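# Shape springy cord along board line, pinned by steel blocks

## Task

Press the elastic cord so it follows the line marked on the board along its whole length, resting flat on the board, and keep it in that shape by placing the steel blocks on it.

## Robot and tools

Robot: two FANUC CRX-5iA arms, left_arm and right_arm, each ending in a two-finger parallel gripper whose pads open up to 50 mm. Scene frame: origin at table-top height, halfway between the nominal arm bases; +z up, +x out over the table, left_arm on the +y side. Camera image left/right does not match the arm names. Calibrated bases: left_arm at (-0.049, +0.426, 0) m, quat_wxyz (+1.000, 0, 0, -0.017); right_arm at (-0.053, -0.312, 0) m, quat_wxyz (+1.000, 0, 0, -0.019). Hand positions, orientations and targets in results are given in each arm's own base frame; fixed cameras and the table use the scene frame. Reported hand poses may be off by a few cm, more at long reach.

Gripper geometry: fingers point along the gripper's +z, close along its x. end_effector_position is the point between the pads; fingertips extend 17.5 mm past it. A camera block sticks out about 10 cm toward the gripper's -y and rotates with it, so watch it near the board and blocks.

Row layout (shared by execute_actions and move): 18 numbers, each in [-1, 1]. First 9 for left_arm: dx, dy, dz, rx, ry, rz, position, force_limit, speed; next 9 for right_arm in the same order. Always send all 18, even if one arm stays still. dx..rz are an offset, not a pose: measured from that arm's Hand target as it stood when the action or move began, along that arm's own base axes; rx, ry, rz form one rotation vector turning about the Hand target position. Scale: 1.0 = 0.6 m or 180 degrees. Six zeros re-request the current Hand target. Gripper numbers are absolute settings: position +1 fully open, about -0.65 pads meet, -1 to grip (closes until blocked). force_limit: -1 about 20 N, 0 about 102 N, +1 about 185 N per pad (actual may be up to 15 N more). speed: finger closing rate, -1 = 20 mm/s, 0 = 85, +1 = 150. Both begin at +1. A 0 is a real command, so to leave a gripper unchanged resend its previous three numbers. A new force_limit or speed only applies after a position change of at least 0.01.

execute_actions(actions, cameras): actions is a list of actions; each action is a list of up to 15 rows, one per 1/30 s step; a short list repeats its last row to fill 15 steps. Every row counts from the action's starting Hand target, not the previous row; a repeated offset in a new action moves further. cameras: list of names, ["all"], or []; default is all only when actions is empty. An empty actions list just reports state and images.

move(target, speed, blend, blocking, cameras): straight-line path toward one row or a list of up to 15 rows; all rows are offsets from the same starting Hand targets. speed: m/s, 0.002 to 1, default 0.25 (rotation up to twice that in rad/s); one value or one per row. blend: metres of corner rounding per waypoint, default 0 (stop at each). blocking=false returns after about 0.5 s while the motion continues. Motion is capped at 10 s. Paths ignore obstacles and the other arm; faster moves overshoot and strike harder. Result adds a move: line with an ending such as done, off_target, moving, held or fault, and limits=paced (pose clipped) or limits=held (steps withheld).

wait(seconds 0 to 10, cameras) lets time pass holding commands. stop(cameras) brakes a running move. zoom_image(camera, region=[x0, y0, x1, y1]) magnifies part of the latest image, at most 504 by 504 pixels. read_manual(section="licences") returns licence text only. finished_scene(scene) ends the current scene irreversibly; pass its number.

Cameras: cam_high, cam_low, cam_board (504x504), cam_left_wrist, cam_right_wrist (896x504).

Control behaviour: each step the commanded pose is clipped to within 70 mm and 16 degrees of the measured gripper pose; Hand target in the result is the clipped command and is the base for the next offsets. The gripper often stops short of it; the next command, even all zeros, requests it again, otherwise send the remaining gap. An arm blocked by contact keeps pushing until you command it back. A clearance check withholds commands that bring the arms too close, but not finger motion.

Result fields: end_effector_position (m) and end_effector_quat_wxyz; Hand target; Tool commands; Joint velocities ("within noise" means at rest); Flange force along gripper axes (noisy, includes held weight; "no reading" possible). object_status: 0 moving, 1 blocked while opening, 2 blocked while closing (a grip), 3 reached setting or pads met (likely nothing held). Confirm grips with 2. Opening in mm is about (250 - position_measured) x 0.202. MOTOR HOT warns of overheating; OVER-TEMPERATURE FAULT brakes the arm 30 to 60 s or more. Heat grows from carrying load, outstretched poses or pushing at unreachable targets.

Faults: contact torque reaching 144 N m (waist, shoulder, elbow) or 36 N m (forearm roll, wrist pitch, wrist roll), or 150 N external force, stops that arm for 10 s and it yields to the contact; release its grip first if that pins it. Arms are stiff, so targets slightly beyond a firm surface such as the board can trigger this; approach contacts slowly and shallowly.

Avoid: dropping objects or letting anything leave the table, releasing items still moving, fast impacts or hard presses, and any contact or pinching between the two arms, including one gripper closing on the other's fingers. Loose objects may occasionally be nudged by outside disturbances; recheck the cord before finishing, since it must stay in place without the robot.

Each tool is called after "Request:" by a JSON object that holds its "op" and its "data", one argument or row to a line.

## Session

Request:
{"op": "execute_actions", "data": {
  "actions": []
}}

Scene clock: 0.00 s.
left_arm: end_effector_position=(+0.6708, -0.1400, +0.3097) position_measured=3 object_status=3 end_effector_quat_wxyz=(+0.704, -0.065, +0.672, +0.223) | right_arm: end_effector_position=(+0.1621, +0.1577, +0.1716) position_measured=3 object_status=3 end_effector_quat_wxyz=(+0.016, -0.329, +0.944, +0.008)
Joint positions: left_arm=[-0.422 0.314 -0.642 0.88 1.248 0.898] | right_arm=[1.421 -0.683 -0.729 0.021 -1.495 0.82]
Joint velocities: within noise
Flange force (N): no reading
Hand target: left_arm +0.6708, -0.1400, +0.3097; +0.704, -0.065, +0.672, +0.223 | right_arm +0.1621, +0.1577, +0.1716; +0.016, -0.329, +0.944, +0.008
Tool commands: left_gripper/position=+1.0 left_gripper/force_limit=+1.0 left_gripper/speed=+1.0 right_gripper/position=+1.0 right_gripper/force_limit=+1.0 right_gripper/speed=+1.0

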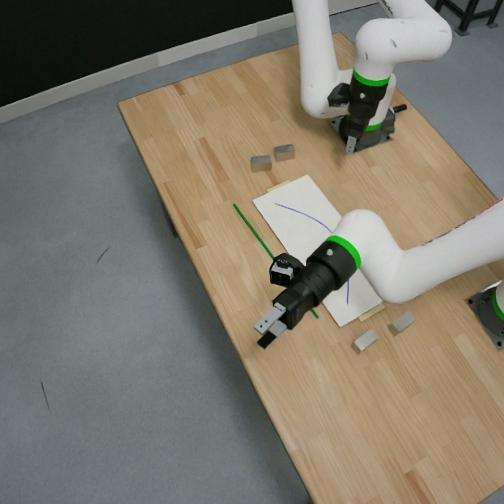

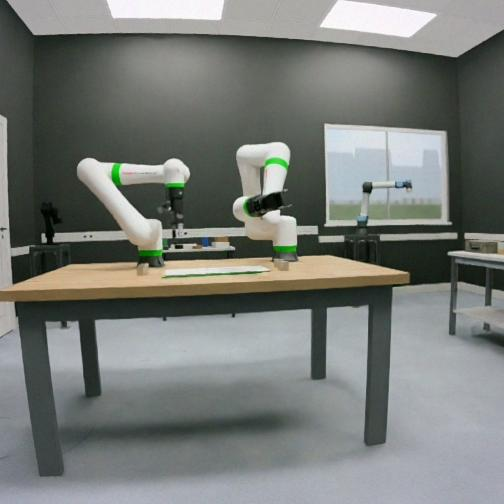

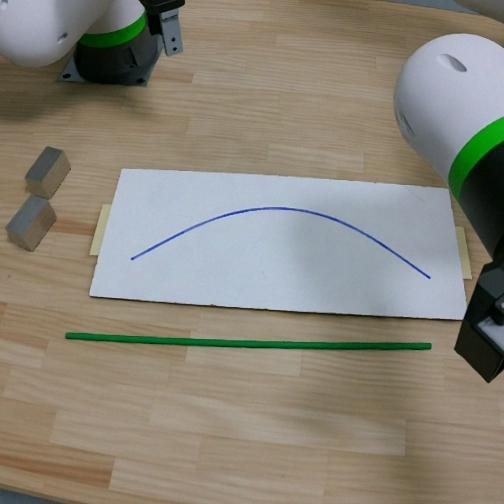

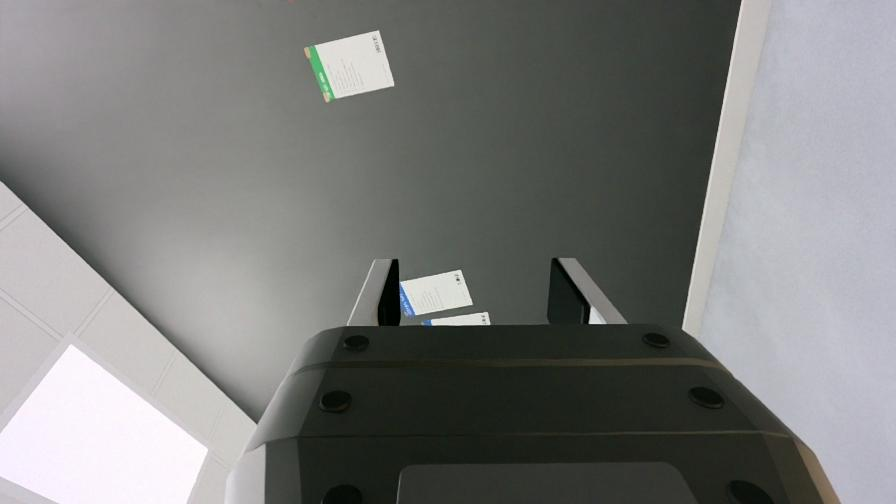

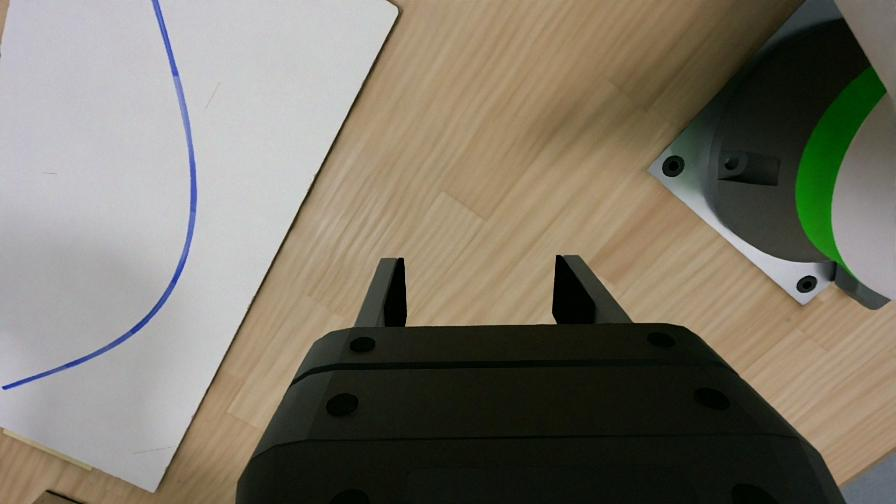

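Request:
{"op": "move", "data": {
  "target": [-0.452,-0.233,0.15,-0.155,0.414,-0.22,1,1,1,0.329,-0.113,0.381,0.0044,0.0135,-0.714,1,1,1],
  "cameras": ["cam_right_wrist","cam_board"]
}}

Request:
{"op": "zoom_image", "data": {
  "camera": "cam_right_wrist",
  "region": [300, 0, 804, 300]
}}

Scene clock: 8.87 s.
left_arm: end_effector_position=(+0.3996, -0.2798, +0.3996) position_measured=3 object_status=3 end_effector_quat_wxyz=(+0.163, +0.139, +0.962, -0.170) | right_arm: end_effector_position=(+0.3594, +0.0899, +0.4002) position_measured=3 object_status=3 end_effector_quat_wxyz=(+0.000, +0.708, +0.707, +0.000)
Joint positions: left_arm=[-0.85 -0.219 0.015 3.189 1.331 -1.009] | right_arm=[0.604 -0.158 0.137 0 -1.866 -0.605]
Flange force (N): left_arm=[-0.2 5.5 0.6] | right_arm=[2.1 -2.5 -1.0]
Hand target: left_arm +0.3996, -0.2798, +0.3997; +0.163, +0.139, +0.962, -0.170 | right_arm +0.3595, +0.0899, +0.4002; +0.000, +0.708, +0.707, +0.000
Off the commanded pose: left_arm 0.000 m, 0 deg | right_arm 0.000 m, 0 deg.
move: done
Images, in order (width x height): cam_board 504x504, cam_right_wrist 896x504.

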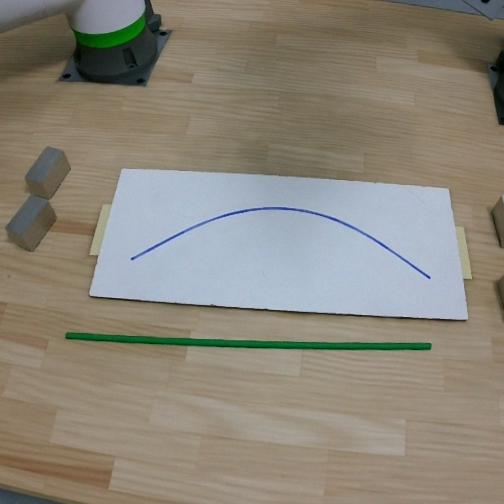

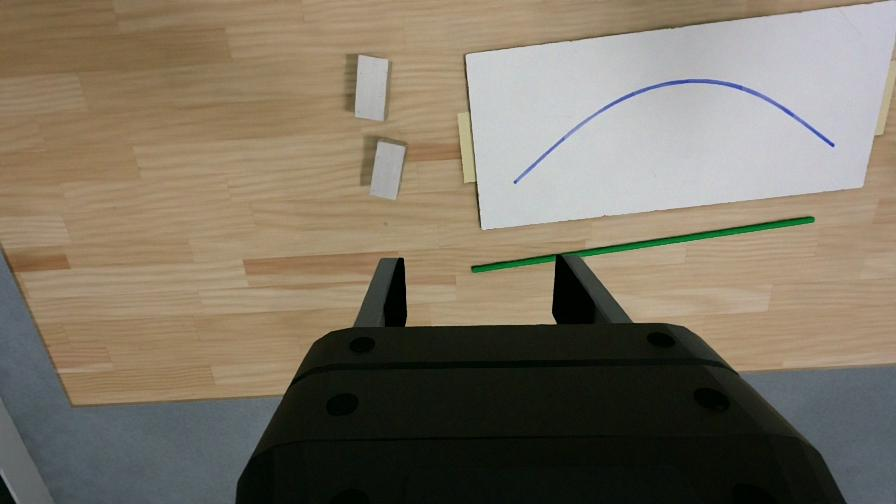

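Scaled by 1.000.

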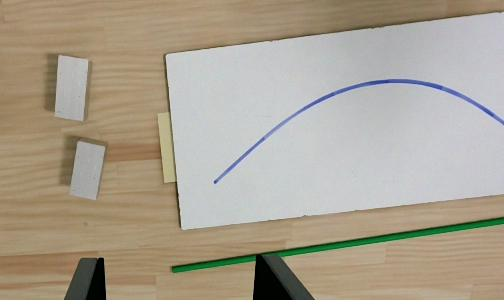

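Request:
{"op": "move", "data": {
  "target": [0.1238,0.6588,0,0,0,0.2706,1,1,1,0,0,0,0,0,0,1,1,1],
  "speed": 0.4
}}

Request:
{"op": "move", "data": {
  "target": [
    [0.278,0.0143,0.3793,-0.0033,-0.296,0.0137,1,1,1,0,0,0,0,0,0,1,1,1],
    [0.2712,0.024,0.5872,-0.0047,-0.4232,0.0195,1,1,1,0,0,0,0,0,0,1,1,1],
    [0.1837,0.0337,0.776,-0.0061,-0.5504,0.0254,1,1,1,0,0,0,0,0,0,1,1,1]
  ],
  "speed": 0.25
}}

Scene clock: 16.00 s.
left_arm: end_effector_position=(+0.4739, +0.1155, +0.3997) position_measured=3 object_status=3 end_effector_quat_wxyz=(+0.219, -0.270, +0.934, -0.088) | right_arm: end_effector_position=(+0.3595, +0.0899, +0.4002) position_measured=3 object_status=3 end_effector_quat_wxyz=(+0.000, +0.708, +0.707, +0.000)
Joint positions: left_arm=[0 -0.22 0.015 3.189 1.331 -1.009] | right_arm=[0.604 -0.158 0.137 0 -1.866 -0.605]
Flange force (N): left_arm=[1.6 5.3 1.5] | right_arm=[2.6 -1.9 -1.0]
Hand target: left_arm +0.4739, +0.1155, +0.3997; +0.219, -0.270, +0.934, -0.088 | right_arm +0.3595, +0.0899, +0.4002; +0.000, +0.708, +0.707, +0.000
Off the commanded pose: left_arm 0.000 m, 0 deg | right_arm 0.000 m, 0 deg.
move: done

Scene clock: 20.43 s.
left_arm: end_effector_position=(+0.5841, +0.1357, +0.8653) position_measured=3 object_status=3 end_effector_quat_wxyz=(+0.853, -0.143, +0.428, -0.262) | right_arm: end_effector_position=(+0.3595, +0.0899, +0.4002) position_measured=3 object_status=3 end_effector_quat_wxyz=(+0.000, +0.708, +0.707, +0.000)
Joint positions: left_arm=[0 -0.219 0.016 3.19 -0.4 -1.01] | right_arm=[0.604 -0.158 0.137 0 -1.866 -0.605]
Flange force (N): left_arm=no reading | right_arm=[2.3 -1.9 -0.8]
Hand target: left_arm +0.5841, +0.1357, +0.8653; +0.853, -0.143, +0.428, -0.262 | right_arm +0.3595, +0.0899, +0.4002; +0.000, +0.708, +0.707, +0.000
Off the commanded pose: left_arm 0.000 m, 0 deg | right_arm 0.000 m, 0 deg.
move: done

Request:
{"op": "move", "data": {
  "target": [
    [-0.0233,-0.2672,0.0983,0.3096,0,0.0738,1,1,1,0,0,0,0,0,0,1,1,1],
    [0.0208,-0.5043,-0.0855,0.641,0,0.1528,1,1,1,0,0,0,0,0,0,1,1,1],
    [0.088,-0.4598,-0.3673,0.96,0,0.2288,1,1,1,0,0,0,0,0,0,1,1,1]
  ],
  "speed": 0.5,
  "blend": [0.03,0.03,0]
}}

Scene clock: 25.07 s.
left_arm: end_effector_position=(+0.6369, -0.1401, +0.6449) position_measured=3 object_status=3 end_effector_quat_wxyz=(+0.217, +0.727, +0.231, +0.609) | right_arm: end_effector_position=(+0.3595, +0.0899, +0.4002) position_measured=3 object_status=3 end_effector_quat_wxyz=(+0.000, +0.708, +0.707, +0.000)
Joint positions: left_arm=[0.001 -0.218 0.016 0.092 -0.401 -1.012] | right_arm=[0.604 -0.158 0.137 0 -1.866 -0.605]
Flange force (N): left_arm=no reading | right_arm=[1.0 -2.6 -0.1]
Hand target: left_arm +0.6369, -0.1402, +0.6449; +0.217, +0.727, +0.231, +0.609 | right_arm +0.3595, +0.0899, +0.4002; +0.000, +0.708, +0.707, +0.000
Off the commanded pose: left_arm 0.000 m, 0 deg | right_arm 0.000 m, 0 deg.
move: done

Request:
{"op": "move", "data": {
  "target": [-0.4617,-0.099,-0.4078,-0.199,0.418,0.251,1,1,1,0,0,0,0,0,0,1,1,1],
  "speed": 0.4,
  "cameras": ["cam_left_wrist","cam_right_wrist"]
}}

Request:
{"op": "zoom_image", "data": {
  "camera": "cam_left_wrist",
  "region": [420, 20, 660, 260]
}}

Request:
{"op": "zoom_image", "data": {
  "camera": "cam_right_wrist",
  "region": [340, 30, 540, 230]
}}

Scene clock: 28.30 s.
left_arm: end_effector_position=(+0.3599, -0.1996, +0.4002) position_measured=3 object_status=3 end_effector_quat_wxyz=(+0.001, +0.707, +0.707, -0.001) | right_arm: end_effector_position=(+0.3595, +0.0899, +0.4002) position_measured=3 object_status=3 end_effector_quat_wxyz=(+0.000, +0.708, +0.707, +0.000)
Joint positions: left_arm=[-0.183 -0.056 0.227 0.002 -1.853 0.185] | right_arm=[0.604 -0.158 0.137 0 -1.866 -0.605]
Flange force (N): left_arm=[5.4 -1.1 -1.6] | right_arm=[2.1 -1.9 -0.7]
Hand target: left_arm +0.3599, -0.1996, +0.4002; +0.001, +0.707, +0.707, -0.001 | right_arm +0.3595, +0.0899, +0.4002; +0.000, +0.708, +0.707, +0.000
Off the commanded pose: left_arm 0.000 m, 0 deg | right_arm 0.000 m, 0 deg.
move: done
Images, in order (width x height): cam_left_wrist 896x504, cam_right_wrist 896x504.

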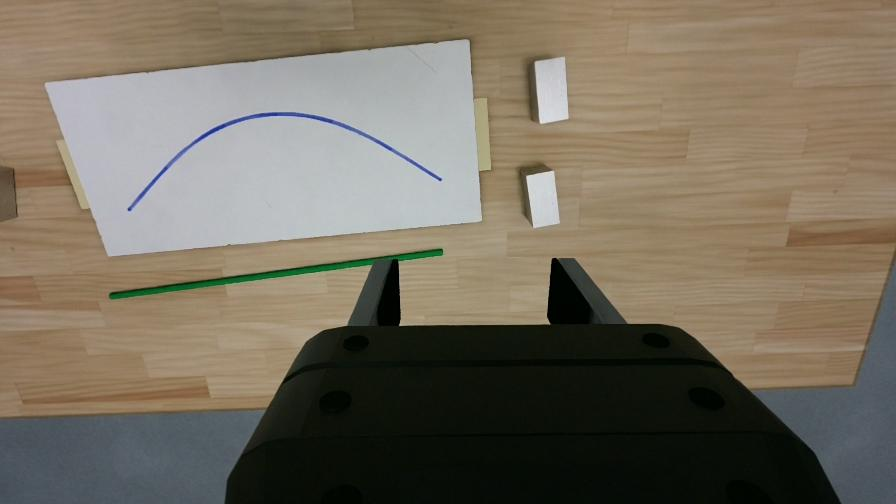

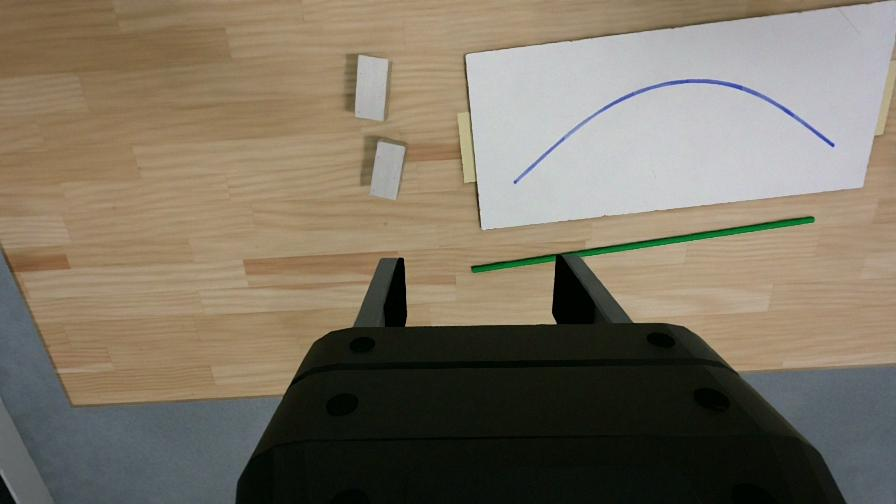

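Scaled by 2.100.

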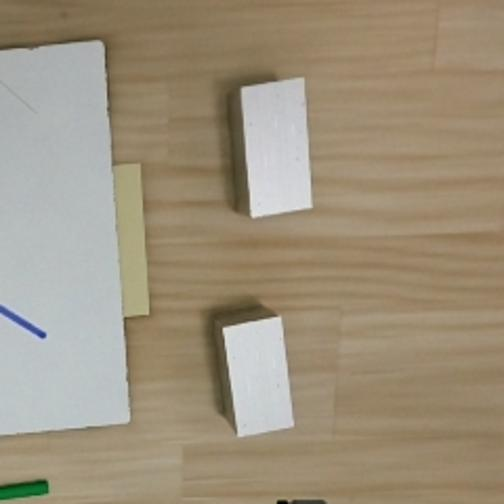

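Scaled by 2.520.

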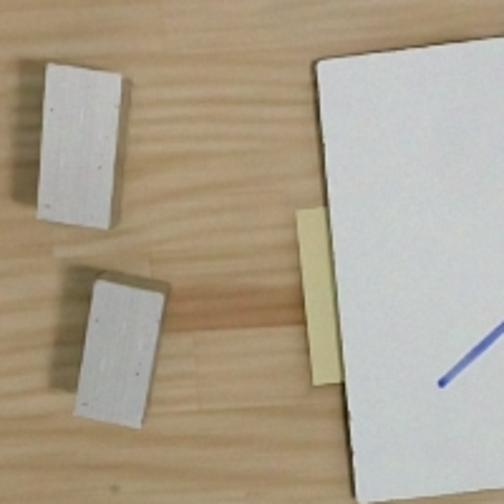

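Request:
{"op": "move", "data": {
  "target": [
    [0.0793,0.1665,-0.467,0,0,0.0617,1,-0.6,1,0.03,-0.125,-0.467,0,0,-0.0661,1,-0.6,1],
    [0.0793,0.1665,-0.6137,0,0,0.0617,1,-0.6,1,0.03,-0.125,-0.6137,0,0,-0.0661,1,-0.6,1],
    [0.0793,0.1665,-0.6137,0,0,0.0617,-1,-0.6,0,0.03,-0.125,-0.6137,0,0,-0.0661,-1,-0.6,0],
    [0.0793,0.1665,-0.5253,0,0,0.0617,-1,-0.6,0,0.03,-0.125,-0.5253,0,0,-0.0661,-1,-0.6,0],
    [-0.0063,-0.0192,-0.5253,0,0,-0.1778,-1,-0.6,0,0.0122,0.0995,-0.5253,0,0,0.2572,-1,-0.6,0]
  ],
  "blend": [0.02,0,0,0.02,0],
  "speed": [0.4,0.2,0.2,0.2,0.3],
  "cameras": ["cam_board","cam_left_wrist","cam_right_wrist"]
}}

Scene clock: 36.27 s.
left_arm: end_effector_position=(+0.3561, -0.2111, +0.0850) position_measured=104 object_status=2 end_effector_quat_wxyz=(+0.001, +0.874, +0.485, -0.001) | right_arm: end_effector_position=(+0.3668, +0.1496, +0.0850) position_measured=104 object_status=2 end_effector_quat_wxyz=(+0.000, +0.373, +0.928, +0.000)
Joint positions: left_arm=[-0.214 0.024 -0.448 0.003 -1.099 -0.345] | right_arm=[0.722 -0.022 -0.494 0.001 -1.099 0.084]
Flange force (N): left_arm=[3.9 -3.1 3.5] | right_arm=[2.9 -0.4 4.7]
Hand target: left_arm +0.3561, -0.2111, +0.0850; +0.001, +0.874, +0.485, -0.001 | right_arm +0.3668, +0.1496, +0.0850; +0.000, +0.373, +0.928, +0.000
Off the commanded pose: left_arm 0.000 m, 0 deg | right_arm 0.000 m, 0 deg.
move: done
Images, in order (width x height): cam_board 504x504, cam_left_wrist 896x504, cam_right_wrist 896x504.

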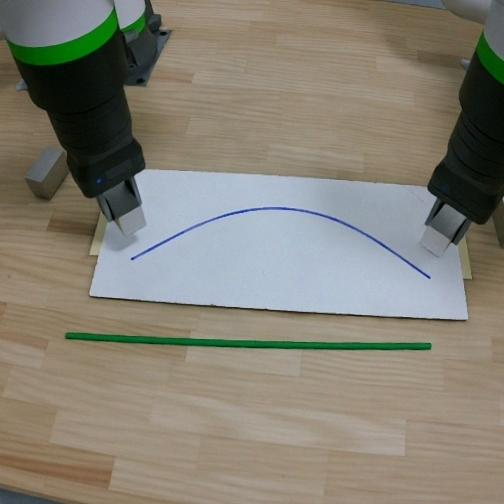

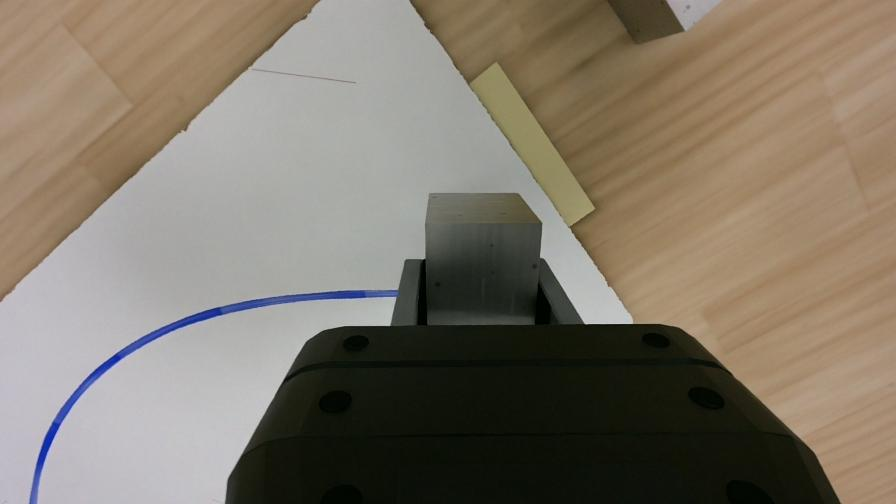

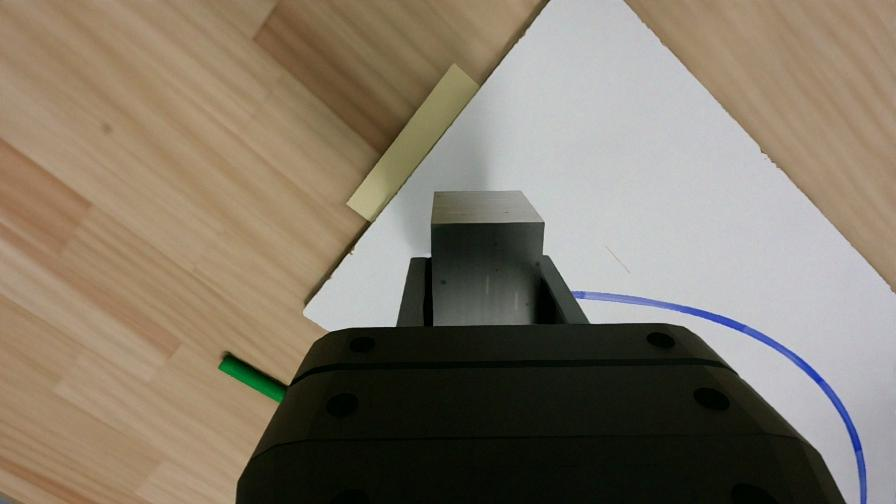

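Request:
{"op": "move", "data": {
  "target": [
    [-0.0028,0.0018,-0.075,0,0,0,-1,-0.6,0,-0.0008,-0.0008,-0.075,0,0,0,-1,-0.6,0],
    [-0.0028,0.0018,-0.081,0,0,0,-1,-0.6,0,-0.0008,-0.0008,-0.081,0,0,0,-1,-0.6,0],
    [-0.0028,0.0018,-0.081,0,0,0,1,-0.6,0,-0.0008,-0.0008,-0.081,0,0,0,1,-0.6,0],
    [-0.0028,0.0018,0.02,0,0,0,1,-0.6,0,-0.0008,-0.0008,0.02,0,0,0,1,-0.6,0],
    [0.2272,-0.1202,0.0583,0,0,-0.278,1,-0.6,0,0.2202,0.0583,0.0583,0,0,0.294,1,-0.6,0]
  ],
  "blend": [0,0,0,0.03,0],
  "speed": [0.15,0.01,0.1,0.25,0.35],
  "cameras": ["cam_board","cam_left_wrist","cam_right_wrist"]
}}

Scene clock: 41.43 s.
left_arm: end_effector_position=(+0.4925, -0.2832, +0.1200) position_measured=3 object_status=3 end_effector_quat_wxyz=(+0.000, +0.998, +0.070, -0.001) | right_arm: end_effector_position=(+0.4989, +0.1846, +0.1200) position_measured=3 object_status=3 end_effector_quat_wxyz=(+0.000, -0.080, +0.997, +0.000)
Joint positions: left_arm=[-0.29 0.362 0.044 0.001 -1.256 -1.141] | right_arm=[0.602 0.274 -0.071 0.001 -1.226 1.129]
Flange force (N): left_arm=[-0.3 -3.7 -1.7] | right_arm=[3.0 1.8 -1.2]
Hand target: left_arm +0.4925, -0.2832, +0.1200; +0.000, +0.998, +0.070, -0.001 | right_arm +0.4989, +0.1846, +0.1200; +0.000, -0.080, +0.997, +0.000
Off the commanded pose: left_arm 0.000 m, 0 deg | right_arm 0.000 m, 0 deg.
move: done
Images, in order (width x height): cam_board 504x504, cam_left_wrist 896x504, cam_right_wrist 896x504.

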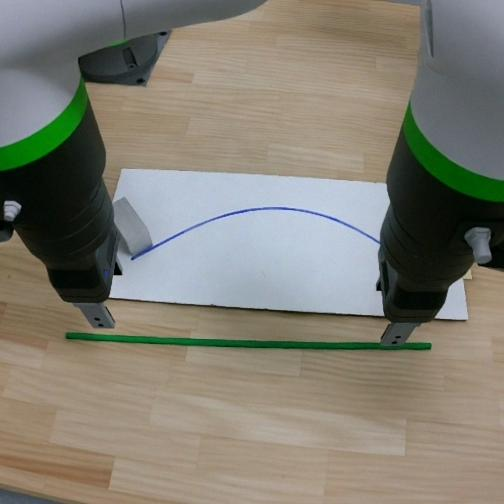

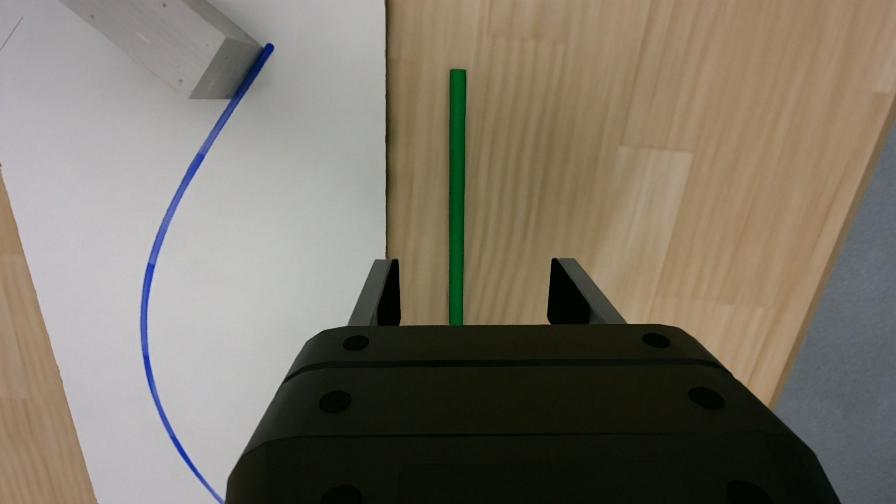

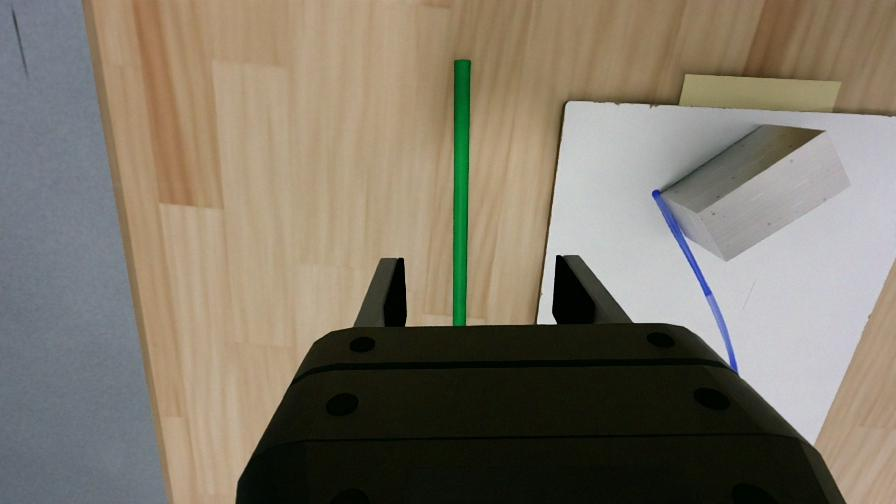

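Request:
{"op": "move", "data": {
  "target": [
    [-0.0067,-0.001,-0.16,0,0,0,1,-1,-0.5,0.0042,0.0007,-0.16,0,0,0,1,-1,-0.5],
    [-0.0067,-0.001,-0.1675,0,0,0,1,-1,-0.5,0.0042,0.0007,-0.1675,0,0,0,1,-1,-0.5],
    [-0.0067,-0.001,-0.1675,0,0,0,-1,-1,-0.5,0.0042,0.0007,-0.1675,0,0,0,-1,-1,-0.5],
    [-0.0067,-0.001,-0.1083,0,0,0,-1,-1,-0.5,0.0042,0.0007,-0.1083,0,0,0,-1,-1,-0.5],
    [-0.1455,0.0448,-0.1083,0,0,-0.0167,-1,-1,-0.5,-0.1587,0.043,-0.1083,0,0,-0.0167,-1,-1,-0.5]
  ],
  "speed": [0.25,0.02,0.1,0.12,0.12],
  "blend": [0,0,0,0.015,0],
  "cameras": ["cam_board","cam_left_wrist","cam_right_wrist"]
}}

Scene clock: 46.77 s.
left_arm: end_effector_position=(+0.4052, -0.2563, +0.0550) position_measured=213 object_status=2 end_effector_quat_wxyz=(+0.000, +0.999, +0.044, -0.001) | right_arm: end_effector_position=(+0.4037, +0.2104, +0.0550) position_measured=213 object_status=2 end_effector_quat_wxyz=(+0.000, -0.054, +0.999, +0.000)
Joint positions: left_arm=[-0.289 0.221 -0.304 0.001 -1.048 -1.195] | right_arm=[0.771 0.163 -0.374 0.001 -1.033 0.907]
Flange force (N): left_arm=[-0.5 -5.0 -1.8] | right_arm=[2.3 1.0 -1.5]
Hand target: left_arm +0.4052, -0.2563, +0.0550; +0.000, +0.999, +0.044, -0.001 | right_arm +0.4037, +0.2104, +0.0550; +0.000, -0.054, +0.999, +0.000
Off the commanded pose: left_arm 0.000 m, 0 deg | right_arm 0.000 m, 0 deg.
move: done
Images, in order (width x height): cam_board 504x504, cam_left_wrist 896x504, cam_right_wrist 896x504.

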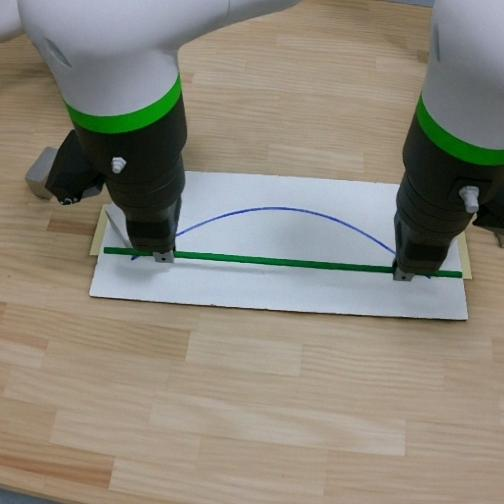

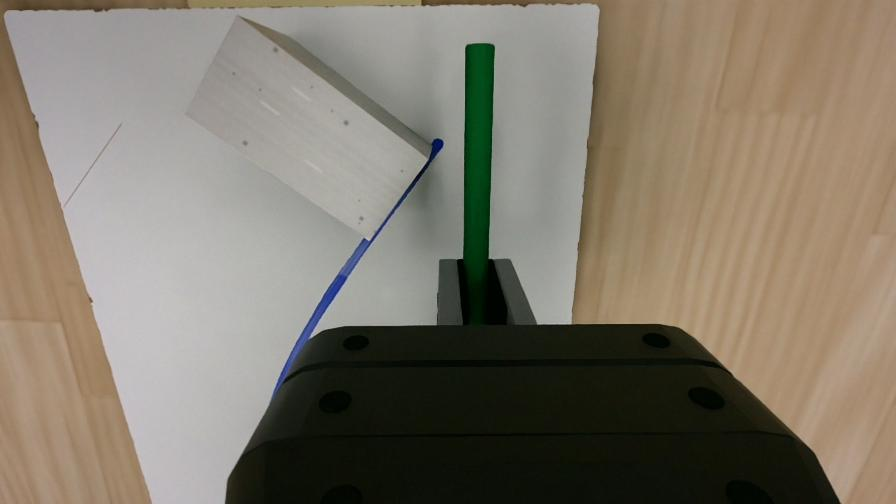

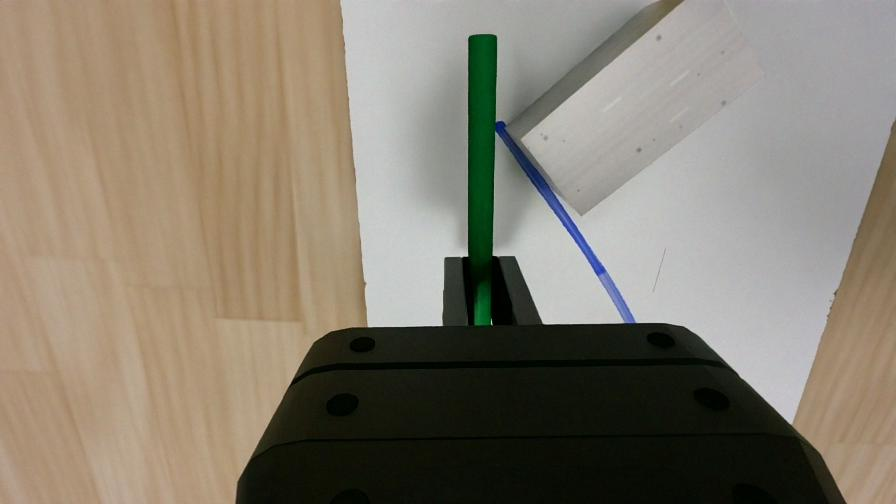

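Request:
{"op": "move", "data": {
  "target": [
    [0,0,-0.0492,0,0,0,-1,-1,-0.5,0,0,-0.0492,0,0,0,-1,-1,-0.5],
    [0,0,-0.0492,0,0,0,0,-1,-0.5,0,0,-0.0492,0,0,0,0,-1,-0.5],
    [0,0,0.1083,0,0,0,0,-1,-0.5,0,0,0.1083,0,0,0,0,-1,-0.5],
    [-0.1852,0.2617,0.1083,0,0,0.5206,0,-1,-0.5,-0.1862,-0.3473,0.1083,0,0,-0.573,0,-1,-0.5]
  ],
  "blend": [0,0,0.03,0],
  "speed": [0.06,0.1,0.25,0.45],
  "cameras": ["cam_left_wrist","cam_right_wrist"]
}}

Scene clock: 51.63 s.
left_arm: end_effector_position=(+0.2940, -0.0993, +0.1200) position_measured=152 object_status=3 end_effector_quat_wxyz=(+0.001, +0.651, +0.759, -0.001) | right_arm: end_effector_position=(+0.2920, +0.0020, +0.1200) position_measured=152 object_status=3 end_effector_quat_wxyz=(+0.000, +0.749, +0.663, +0.000)
Joint positions: left_arm=[0.109 -0.309 -0.644 0.003 -1.236 0.042] | right_arm=[0.469 -0.367 -0.682 0 -1.257 -0.591]
Flange force (N): left_arm=[8.0 -3.8 -1.9] | right_arm=[4.0 -2.6 -0.6]
Hand target: left_arm +0.2940, -0.0993, +0.1200; +0.001, +0.651, +0.759, -0.001 | right_arm +0.2920, +0.0020, +0.1200; +0.000, +0.749, +0.663, +0.000
Off the commanded pose: left_arm 0.000 m, 0 deg | right_arm 0.000 m, 0 deg.
move: done
Images, in order (width x height): cam_left_wrist 896x504, cam_right_wrist 896x504.

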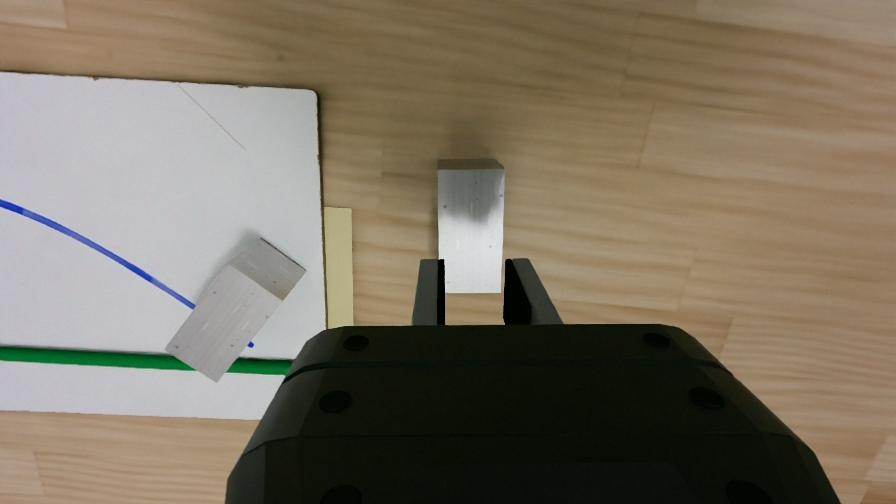

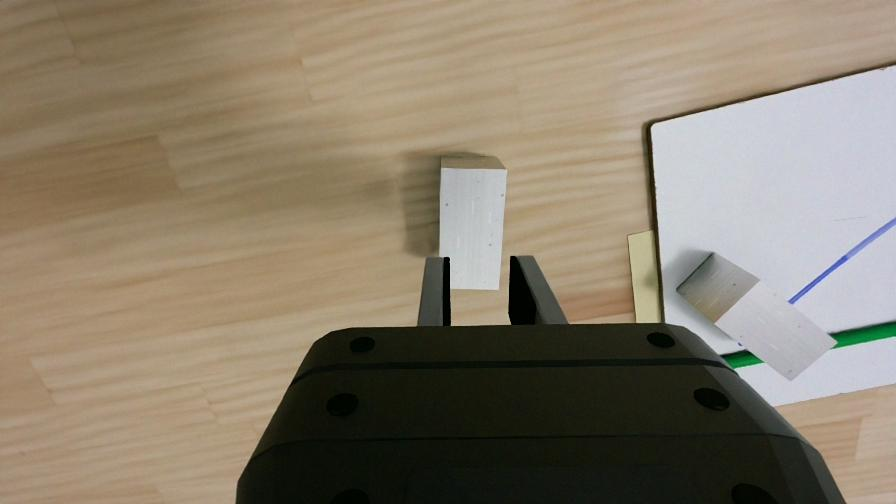

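Request:
{"op": "move", "data": {
  "target": [
    [0,0,-0.1467,0,0,0,1,-0.6,0,0,0,-0.1467,0,0,0,1,-0.6,0],
    [0,0,-0.1467,0,0,0,-1,-0.6,0,0,0,-0.1467,0,0,0,-1,-0.6,0],
    [0,0,-0.0333,0,0,0,-1,-0.6,0,0,0,0.0167,0,0,0,-1,-0.6,0],
    [0.2858,-0.4002,-0.0333,0,0,-0.13,-1,-0.6,0,0.0633,0.1967,0.0167,0,0,0.168,-1,-0.6,0],
    [0.2858,-0.4002,-0.137,0,0,-0.13,-1,-0.6,0,0.0633,0.1967,0.0167,0,0,0.168,-1,-0.6,0],
    [0.1283,-0.416,-0.137,0,0,-0.13,-1,-0.6,0,0.0633,0.1967,0.0167,0,0,0.168,-1,-0.6,0]
  ],
  "blend": [0,0,0.03,0,0,0],
  "speed": [0.25,0.2,0.25,0.35,0.15,0.08],
  "cameras": ["cam_board","cam_left_wrist","cam_right_wrist"]
}}

Scene clock: 58.70 s.
left_arm: end_effector_position=(+0.3710, -0.3489, +0.0378) position_measured=104 object_status=2 end_effector_quat_wxyz=(+0.001, +0.792, +0.611, -0.001) | right_arm: end_effector_position=(+0.3299, +0.1200, +0.1300) position_measured=103 object_status=2 end_effector_quat_wxyz=(+0.000, +0.550, +0.835, +0.000)
Joint positions: left_arm=[-0.495 0.309 -0.238 0.003 -1.023 0.237] | right_arm=[0.729 -0.195 -0.533 0.001 -1.233 -0.323]
Flange force (N): left_arm=[3.9 1.2 3.2] | right_arm=[3.3 -1.5 4.5]
Hand target: left_arm +0.3710, -0.3489, +0.0378; +0.001, +0.792, +0.611, -0.001 | right_arm +0.3299, +0.1200, +0.1300; +0.000, +0.550, +0.835, +0.000
Off the commanded pose: left_arm 0.000 m, 0 deg | right_arm 0.000 m, 0 deg.
move: done
Images, in order (width x height): cam_board 504x504, cam_left_wrist 896x504, cam_right_wrist 896x504.

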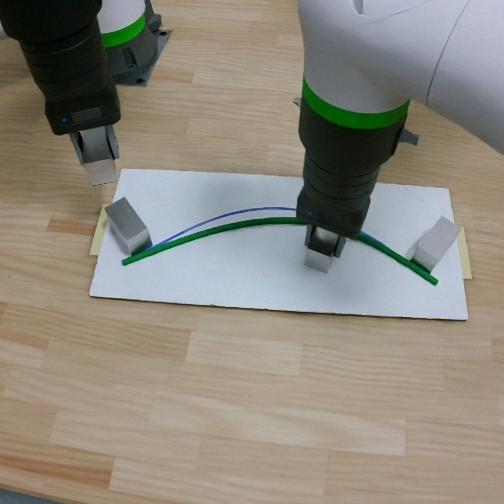

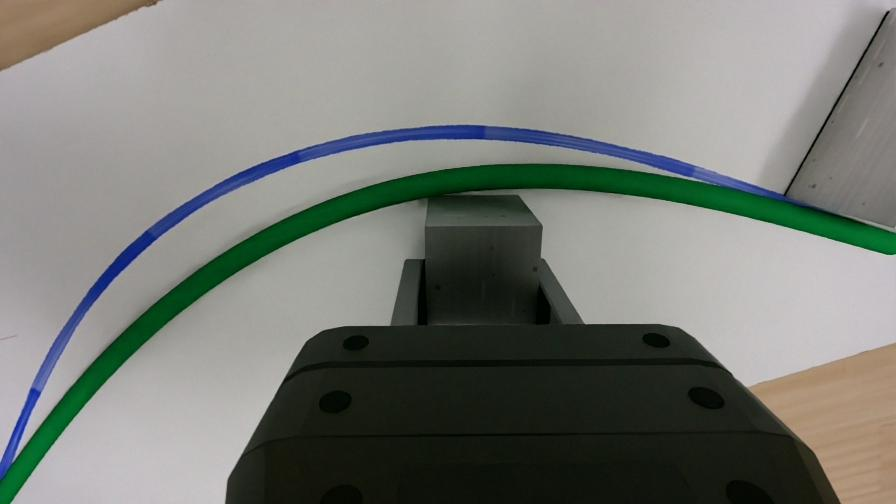

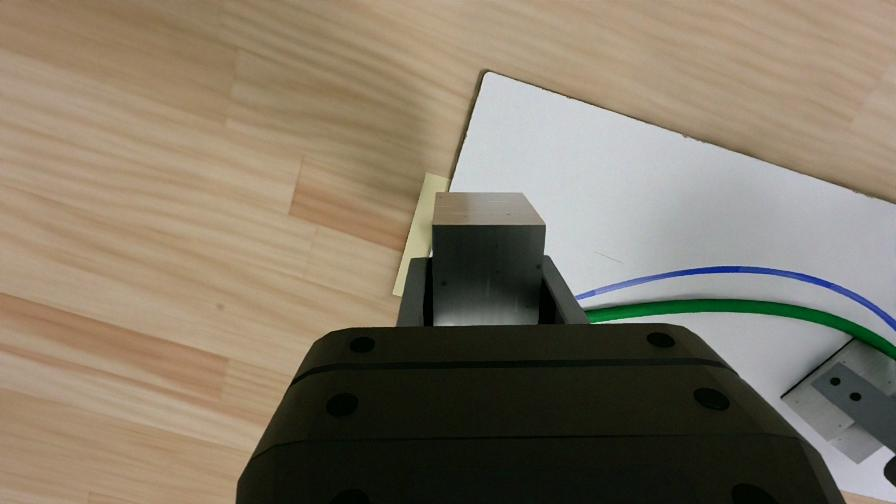

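Request:
{"op": "move", "data": {
  "target": [
    [-0.0258,-0.0027,0,0,0,0,-1,-0.6,0,0,0,0,0,0,0,-1,-0.6,0],
    [-0.0258,-0.0027,-0.0022,0,0,0,-1,-0.6,0,0,0,0,0,0,0,-1,-0.6,0],
    [-0.0258,-0.0027,-0.0022,0,0,0,1,-0.6,-0.8,0,0,0,0,0,0,-1,-0.6,0],
    [-0.0258,-0.0027,0.15,0,0,0,1,-0.6,-0.8,0,0,0,0,0,0,-1,-0.6,0],
    [0,0.38,0.2,0,0,0,1,-0.6,-0.8,0.04,0.04,0,0,0,0,-1,-0.6,0]
  ],
  "blend": [0,0,0,0.04,0],
  "speed": [0.06,0.02,0.1,0.25,0.35],
  "cameras": ["cam_board","cam_right_wrist"]
}}

Scene clock: 63.00 s.
left_arm: end_effector_position=(+0.3710, -0.1209, +0.1578) position_measured=3 object_status=3 end_effector_quat_wxyz=(+0.001, +0.792, +0.611, -0.001) | right_arm: end_effector_position=(+0.3539, +0.1440, +0.1300) position_measured=103 object_status=2 end_effector_quat_wxyz=(+0.000, +0.550, +0.835, +0.000)
Joint positions: left_arm=[0.027 -0.11 -0.394 0.002 -1.287 -0.283] | right_arm=[0.734 -0.108 -0.46 0.001 -1.22 -0.329]
Flange force (N): left_arm=[4.1 -3.7 -1.1] | right_arm=[3.4 -2.2 3.1]
Hand target: left_arm +0.3710, -0.1209, +0.1578; +0.001, +0.792, +0.611, -0.001 | right_arm +0.3539, +0.1440, +0.1300; +0.000, +0.550, +0.835, +0.000
Off the commanded pose: left_arm 0.000 m, 0 deg | right_arm 0.000 m, 0 deg.
move: done
Images, in order (width x height): cam_board 504x504, cam_right_wrist 896x504.

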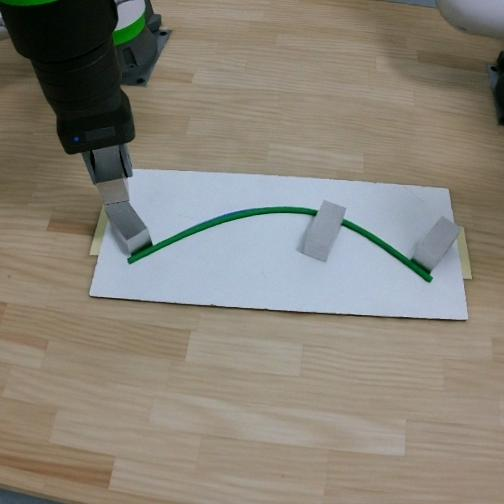

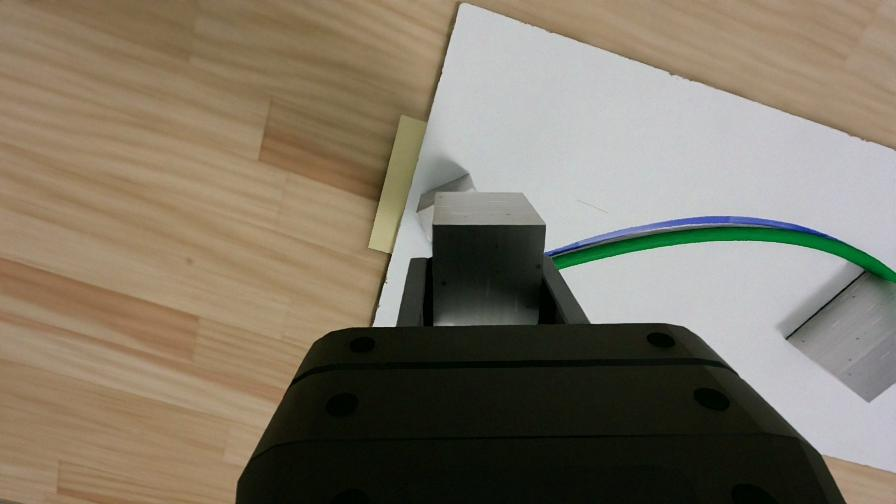

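Request:
{"op": "move", "data": {
  "target": [
    [0,0,0,0,0,0,1,-0.6,-0.8,0.0482,0.278,-0.05,0,0,0.024,-1,-0.6,0],
    [0,0,0,0,0,0,1,-0.6,-0.8,0.0482,0.278,-0.1537,0,0,0.024,-1,-0.6,0],
    [0,0,0,0,0,0,1,-0.6,-0.8,-0.014,0.2457,-0.1537,0,0,0.024,-1,-0.6,0]
  ],
  "speed": [0.3,0.15,0.06],
  "cameras": ["cam_right_wrist"]
}}

Request:
{"op": "zoom_image", "data": {
  "camera": "cam_right_wrist",
  "region": [360, 140, 600, 260]
}}

Scene clock: 66.50 s.
left_arm: end_effector_position=(+0.3710, -0.1209, +0.1578) position_measured=3 object_status=3 end_effector_quat_wxyz=(+0.001, +0.792, +0.611, -0.001) | right_arm: end_effector_position=(+0.3455, +0.2914, +0.0378) position_measured=103 object_status=2 end_effector_quat_wxyz=(+0.000, +0.518, +0.855, +0.000)
Joint positions: left_arm=[0.027 -0.11 -0.394 0.002 -1.287 -0.284] | right_arm=[0.993 0.181 -0.401 0 -0.99 -0.512]
Flange force (N): left_arm=[3.6 -3.2 -1.7] | right_arm=[4.3 6.4 -13.8]
Hand target: left_arm +0.3710, -0.1209, +0.1578; +0.001, +0.792, +0.611, -0.001 | right_arm +0.3455, +0.2915, +0.0378; +0.000, +0.518, +0.855, +0.000
Off the commanded pose: left_arm 0.000 m, 0 deg | right_arm 0.000 m, 0 deg.
move: done
Images, in order (width x height): cam_right_wrist 896x504.

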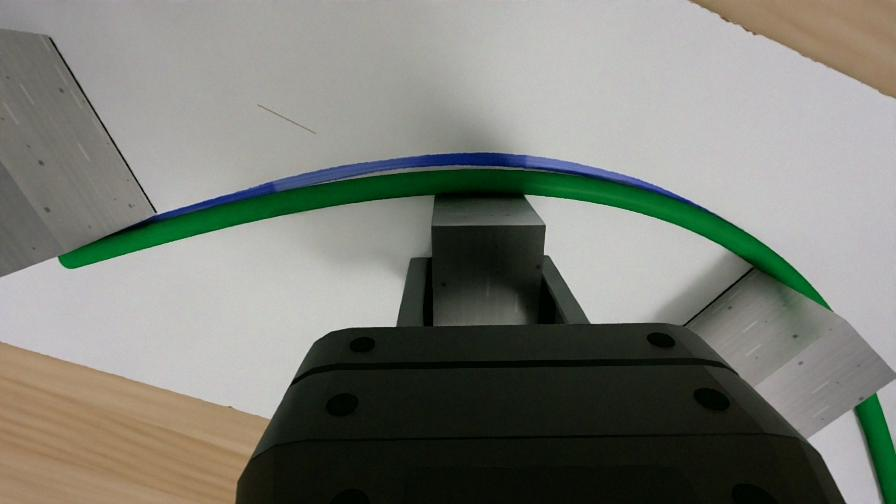

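Scaled by 2.100.

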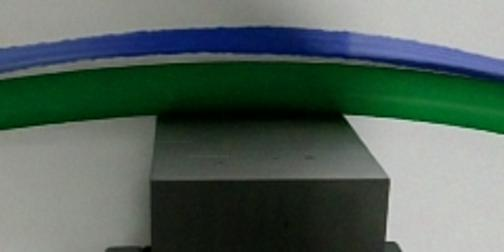

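Request:
{"op": "move", "data": {
  "target": [
    [0,0,0,0,0,0,1,-0.6,-0.8,-0.0089,-0.0046,0,0,0,0,-1,-0.6,0],
    [0,0,0,0,0,0,1,-0.6,-0.8,-0.0089,-0.0046,-0.0022,0,0,0,-1,-0.6,0],
    [0,0,0,0,0,0,1,-0.6,-0.8,-0.0089,-0.0046,-0.0022,0,0,0,1,-0.6,-0.8],
    [0,0,0,0,0,0,1,-0.6,-0.8,-0.0089,-0.0046,0.15,0,0,0,1,-0.6,-0.8],
    [0,-0.12,0.15,0,0,0,1,-0.6,-0.8,0,-0.2,0.36,0,0,0,1,-0.6,-0.8]
  ],
  "blend": [0,0,0,0.04,0],
  "speed": [0.04,0.02,0.1,0.25,0.35],
  "cameras": ["cam_board","cam_left_wrist","cam_right_wrist"]
}}

Request:
{"op": "zoom_image", "data": {
  "camera": "cam_left_wrist",
  "region": [50, 100, 500, 380]
}}

Request:
{"op": "zoom_image", "data": {
  "camera": "cam_right_wrist",
  "region": [370, 100, 820, 380]
}}

Request:
{"op": "zoom_image", "data": {
  "camera": "cam_board",
  "region": [90, 170, 470, 310]
}}

Scene clock: 70.37 s.
left_arm: end_effector_position=(+0.3710, -0.1929, +0.2478) position_measured=3 object_status=3 end_effector_quat_wxyz=(+0.001, +0.792, +0.611, -0.001) | right_arm: end_effector_position=(+0.3455, +0.1715, +0.2538) position_measured=3 object_status=3 end_effector_quat_wxyz=(+0.000, +0.518, +0.855, +0.000)
Joint positions: left_arm=[-0.161 -0.077 -0.151 0.002 -1.497 -0.095] | right_arm=[0.805 -0.162 -0.212 0 -1.522 -0.324]
Flange force (N): left_arm=[4.9 -3.0 -1.0] | right_arm=[3.9 -2.0 -0.5]
Hand target: left_arm +0.3710, -0.1929, +0.2478; +0.001, +0.792, +0.611, -0.001 | right_arm +0.3455, +0.1715, +0.2538; +0.000, +0.518, +0.855, +0.000
Off the commanded pose: left_arm 0.000 m, 0 deg | right_arm 0.000 m, 0 deg.
move: done
Images, in order (width x height): cam_board 504x504, cam_left_wrist 896x504, cam_right_wrist 896x504.

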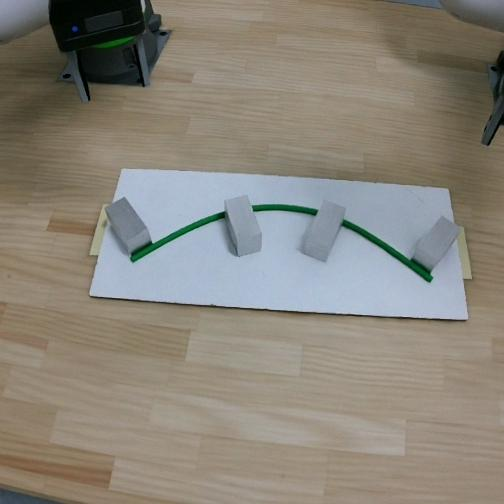

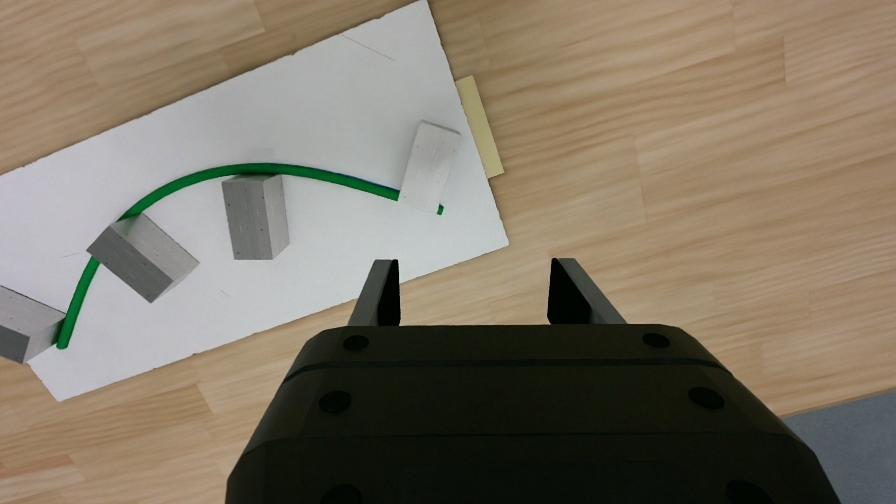

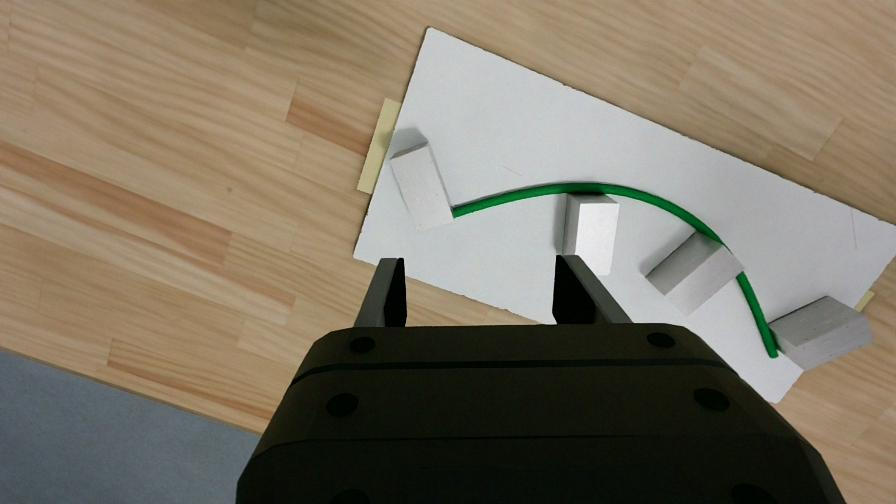

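Scaled by 1.120.

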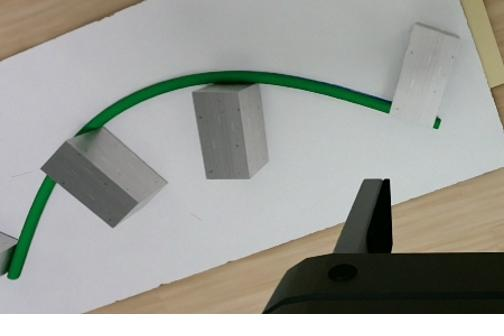

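Scaled by 1.120.

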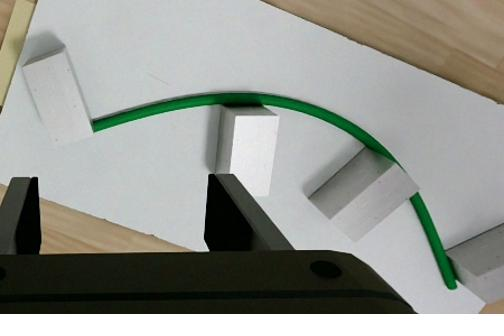

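Scaled by 1.326.

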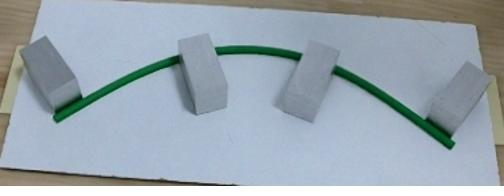

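Request:
{"op": "zoom_image", "data": {
  "camera": "cam_left_wrist",
  "region": [300, 140, 460, 230]
}}

Scaled by 3.150.

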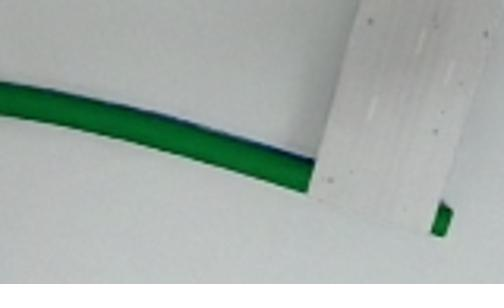

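Request:
{"op": "finished_scene", "data": {
  "scene": 2
}}

The scene is finished: the task was done.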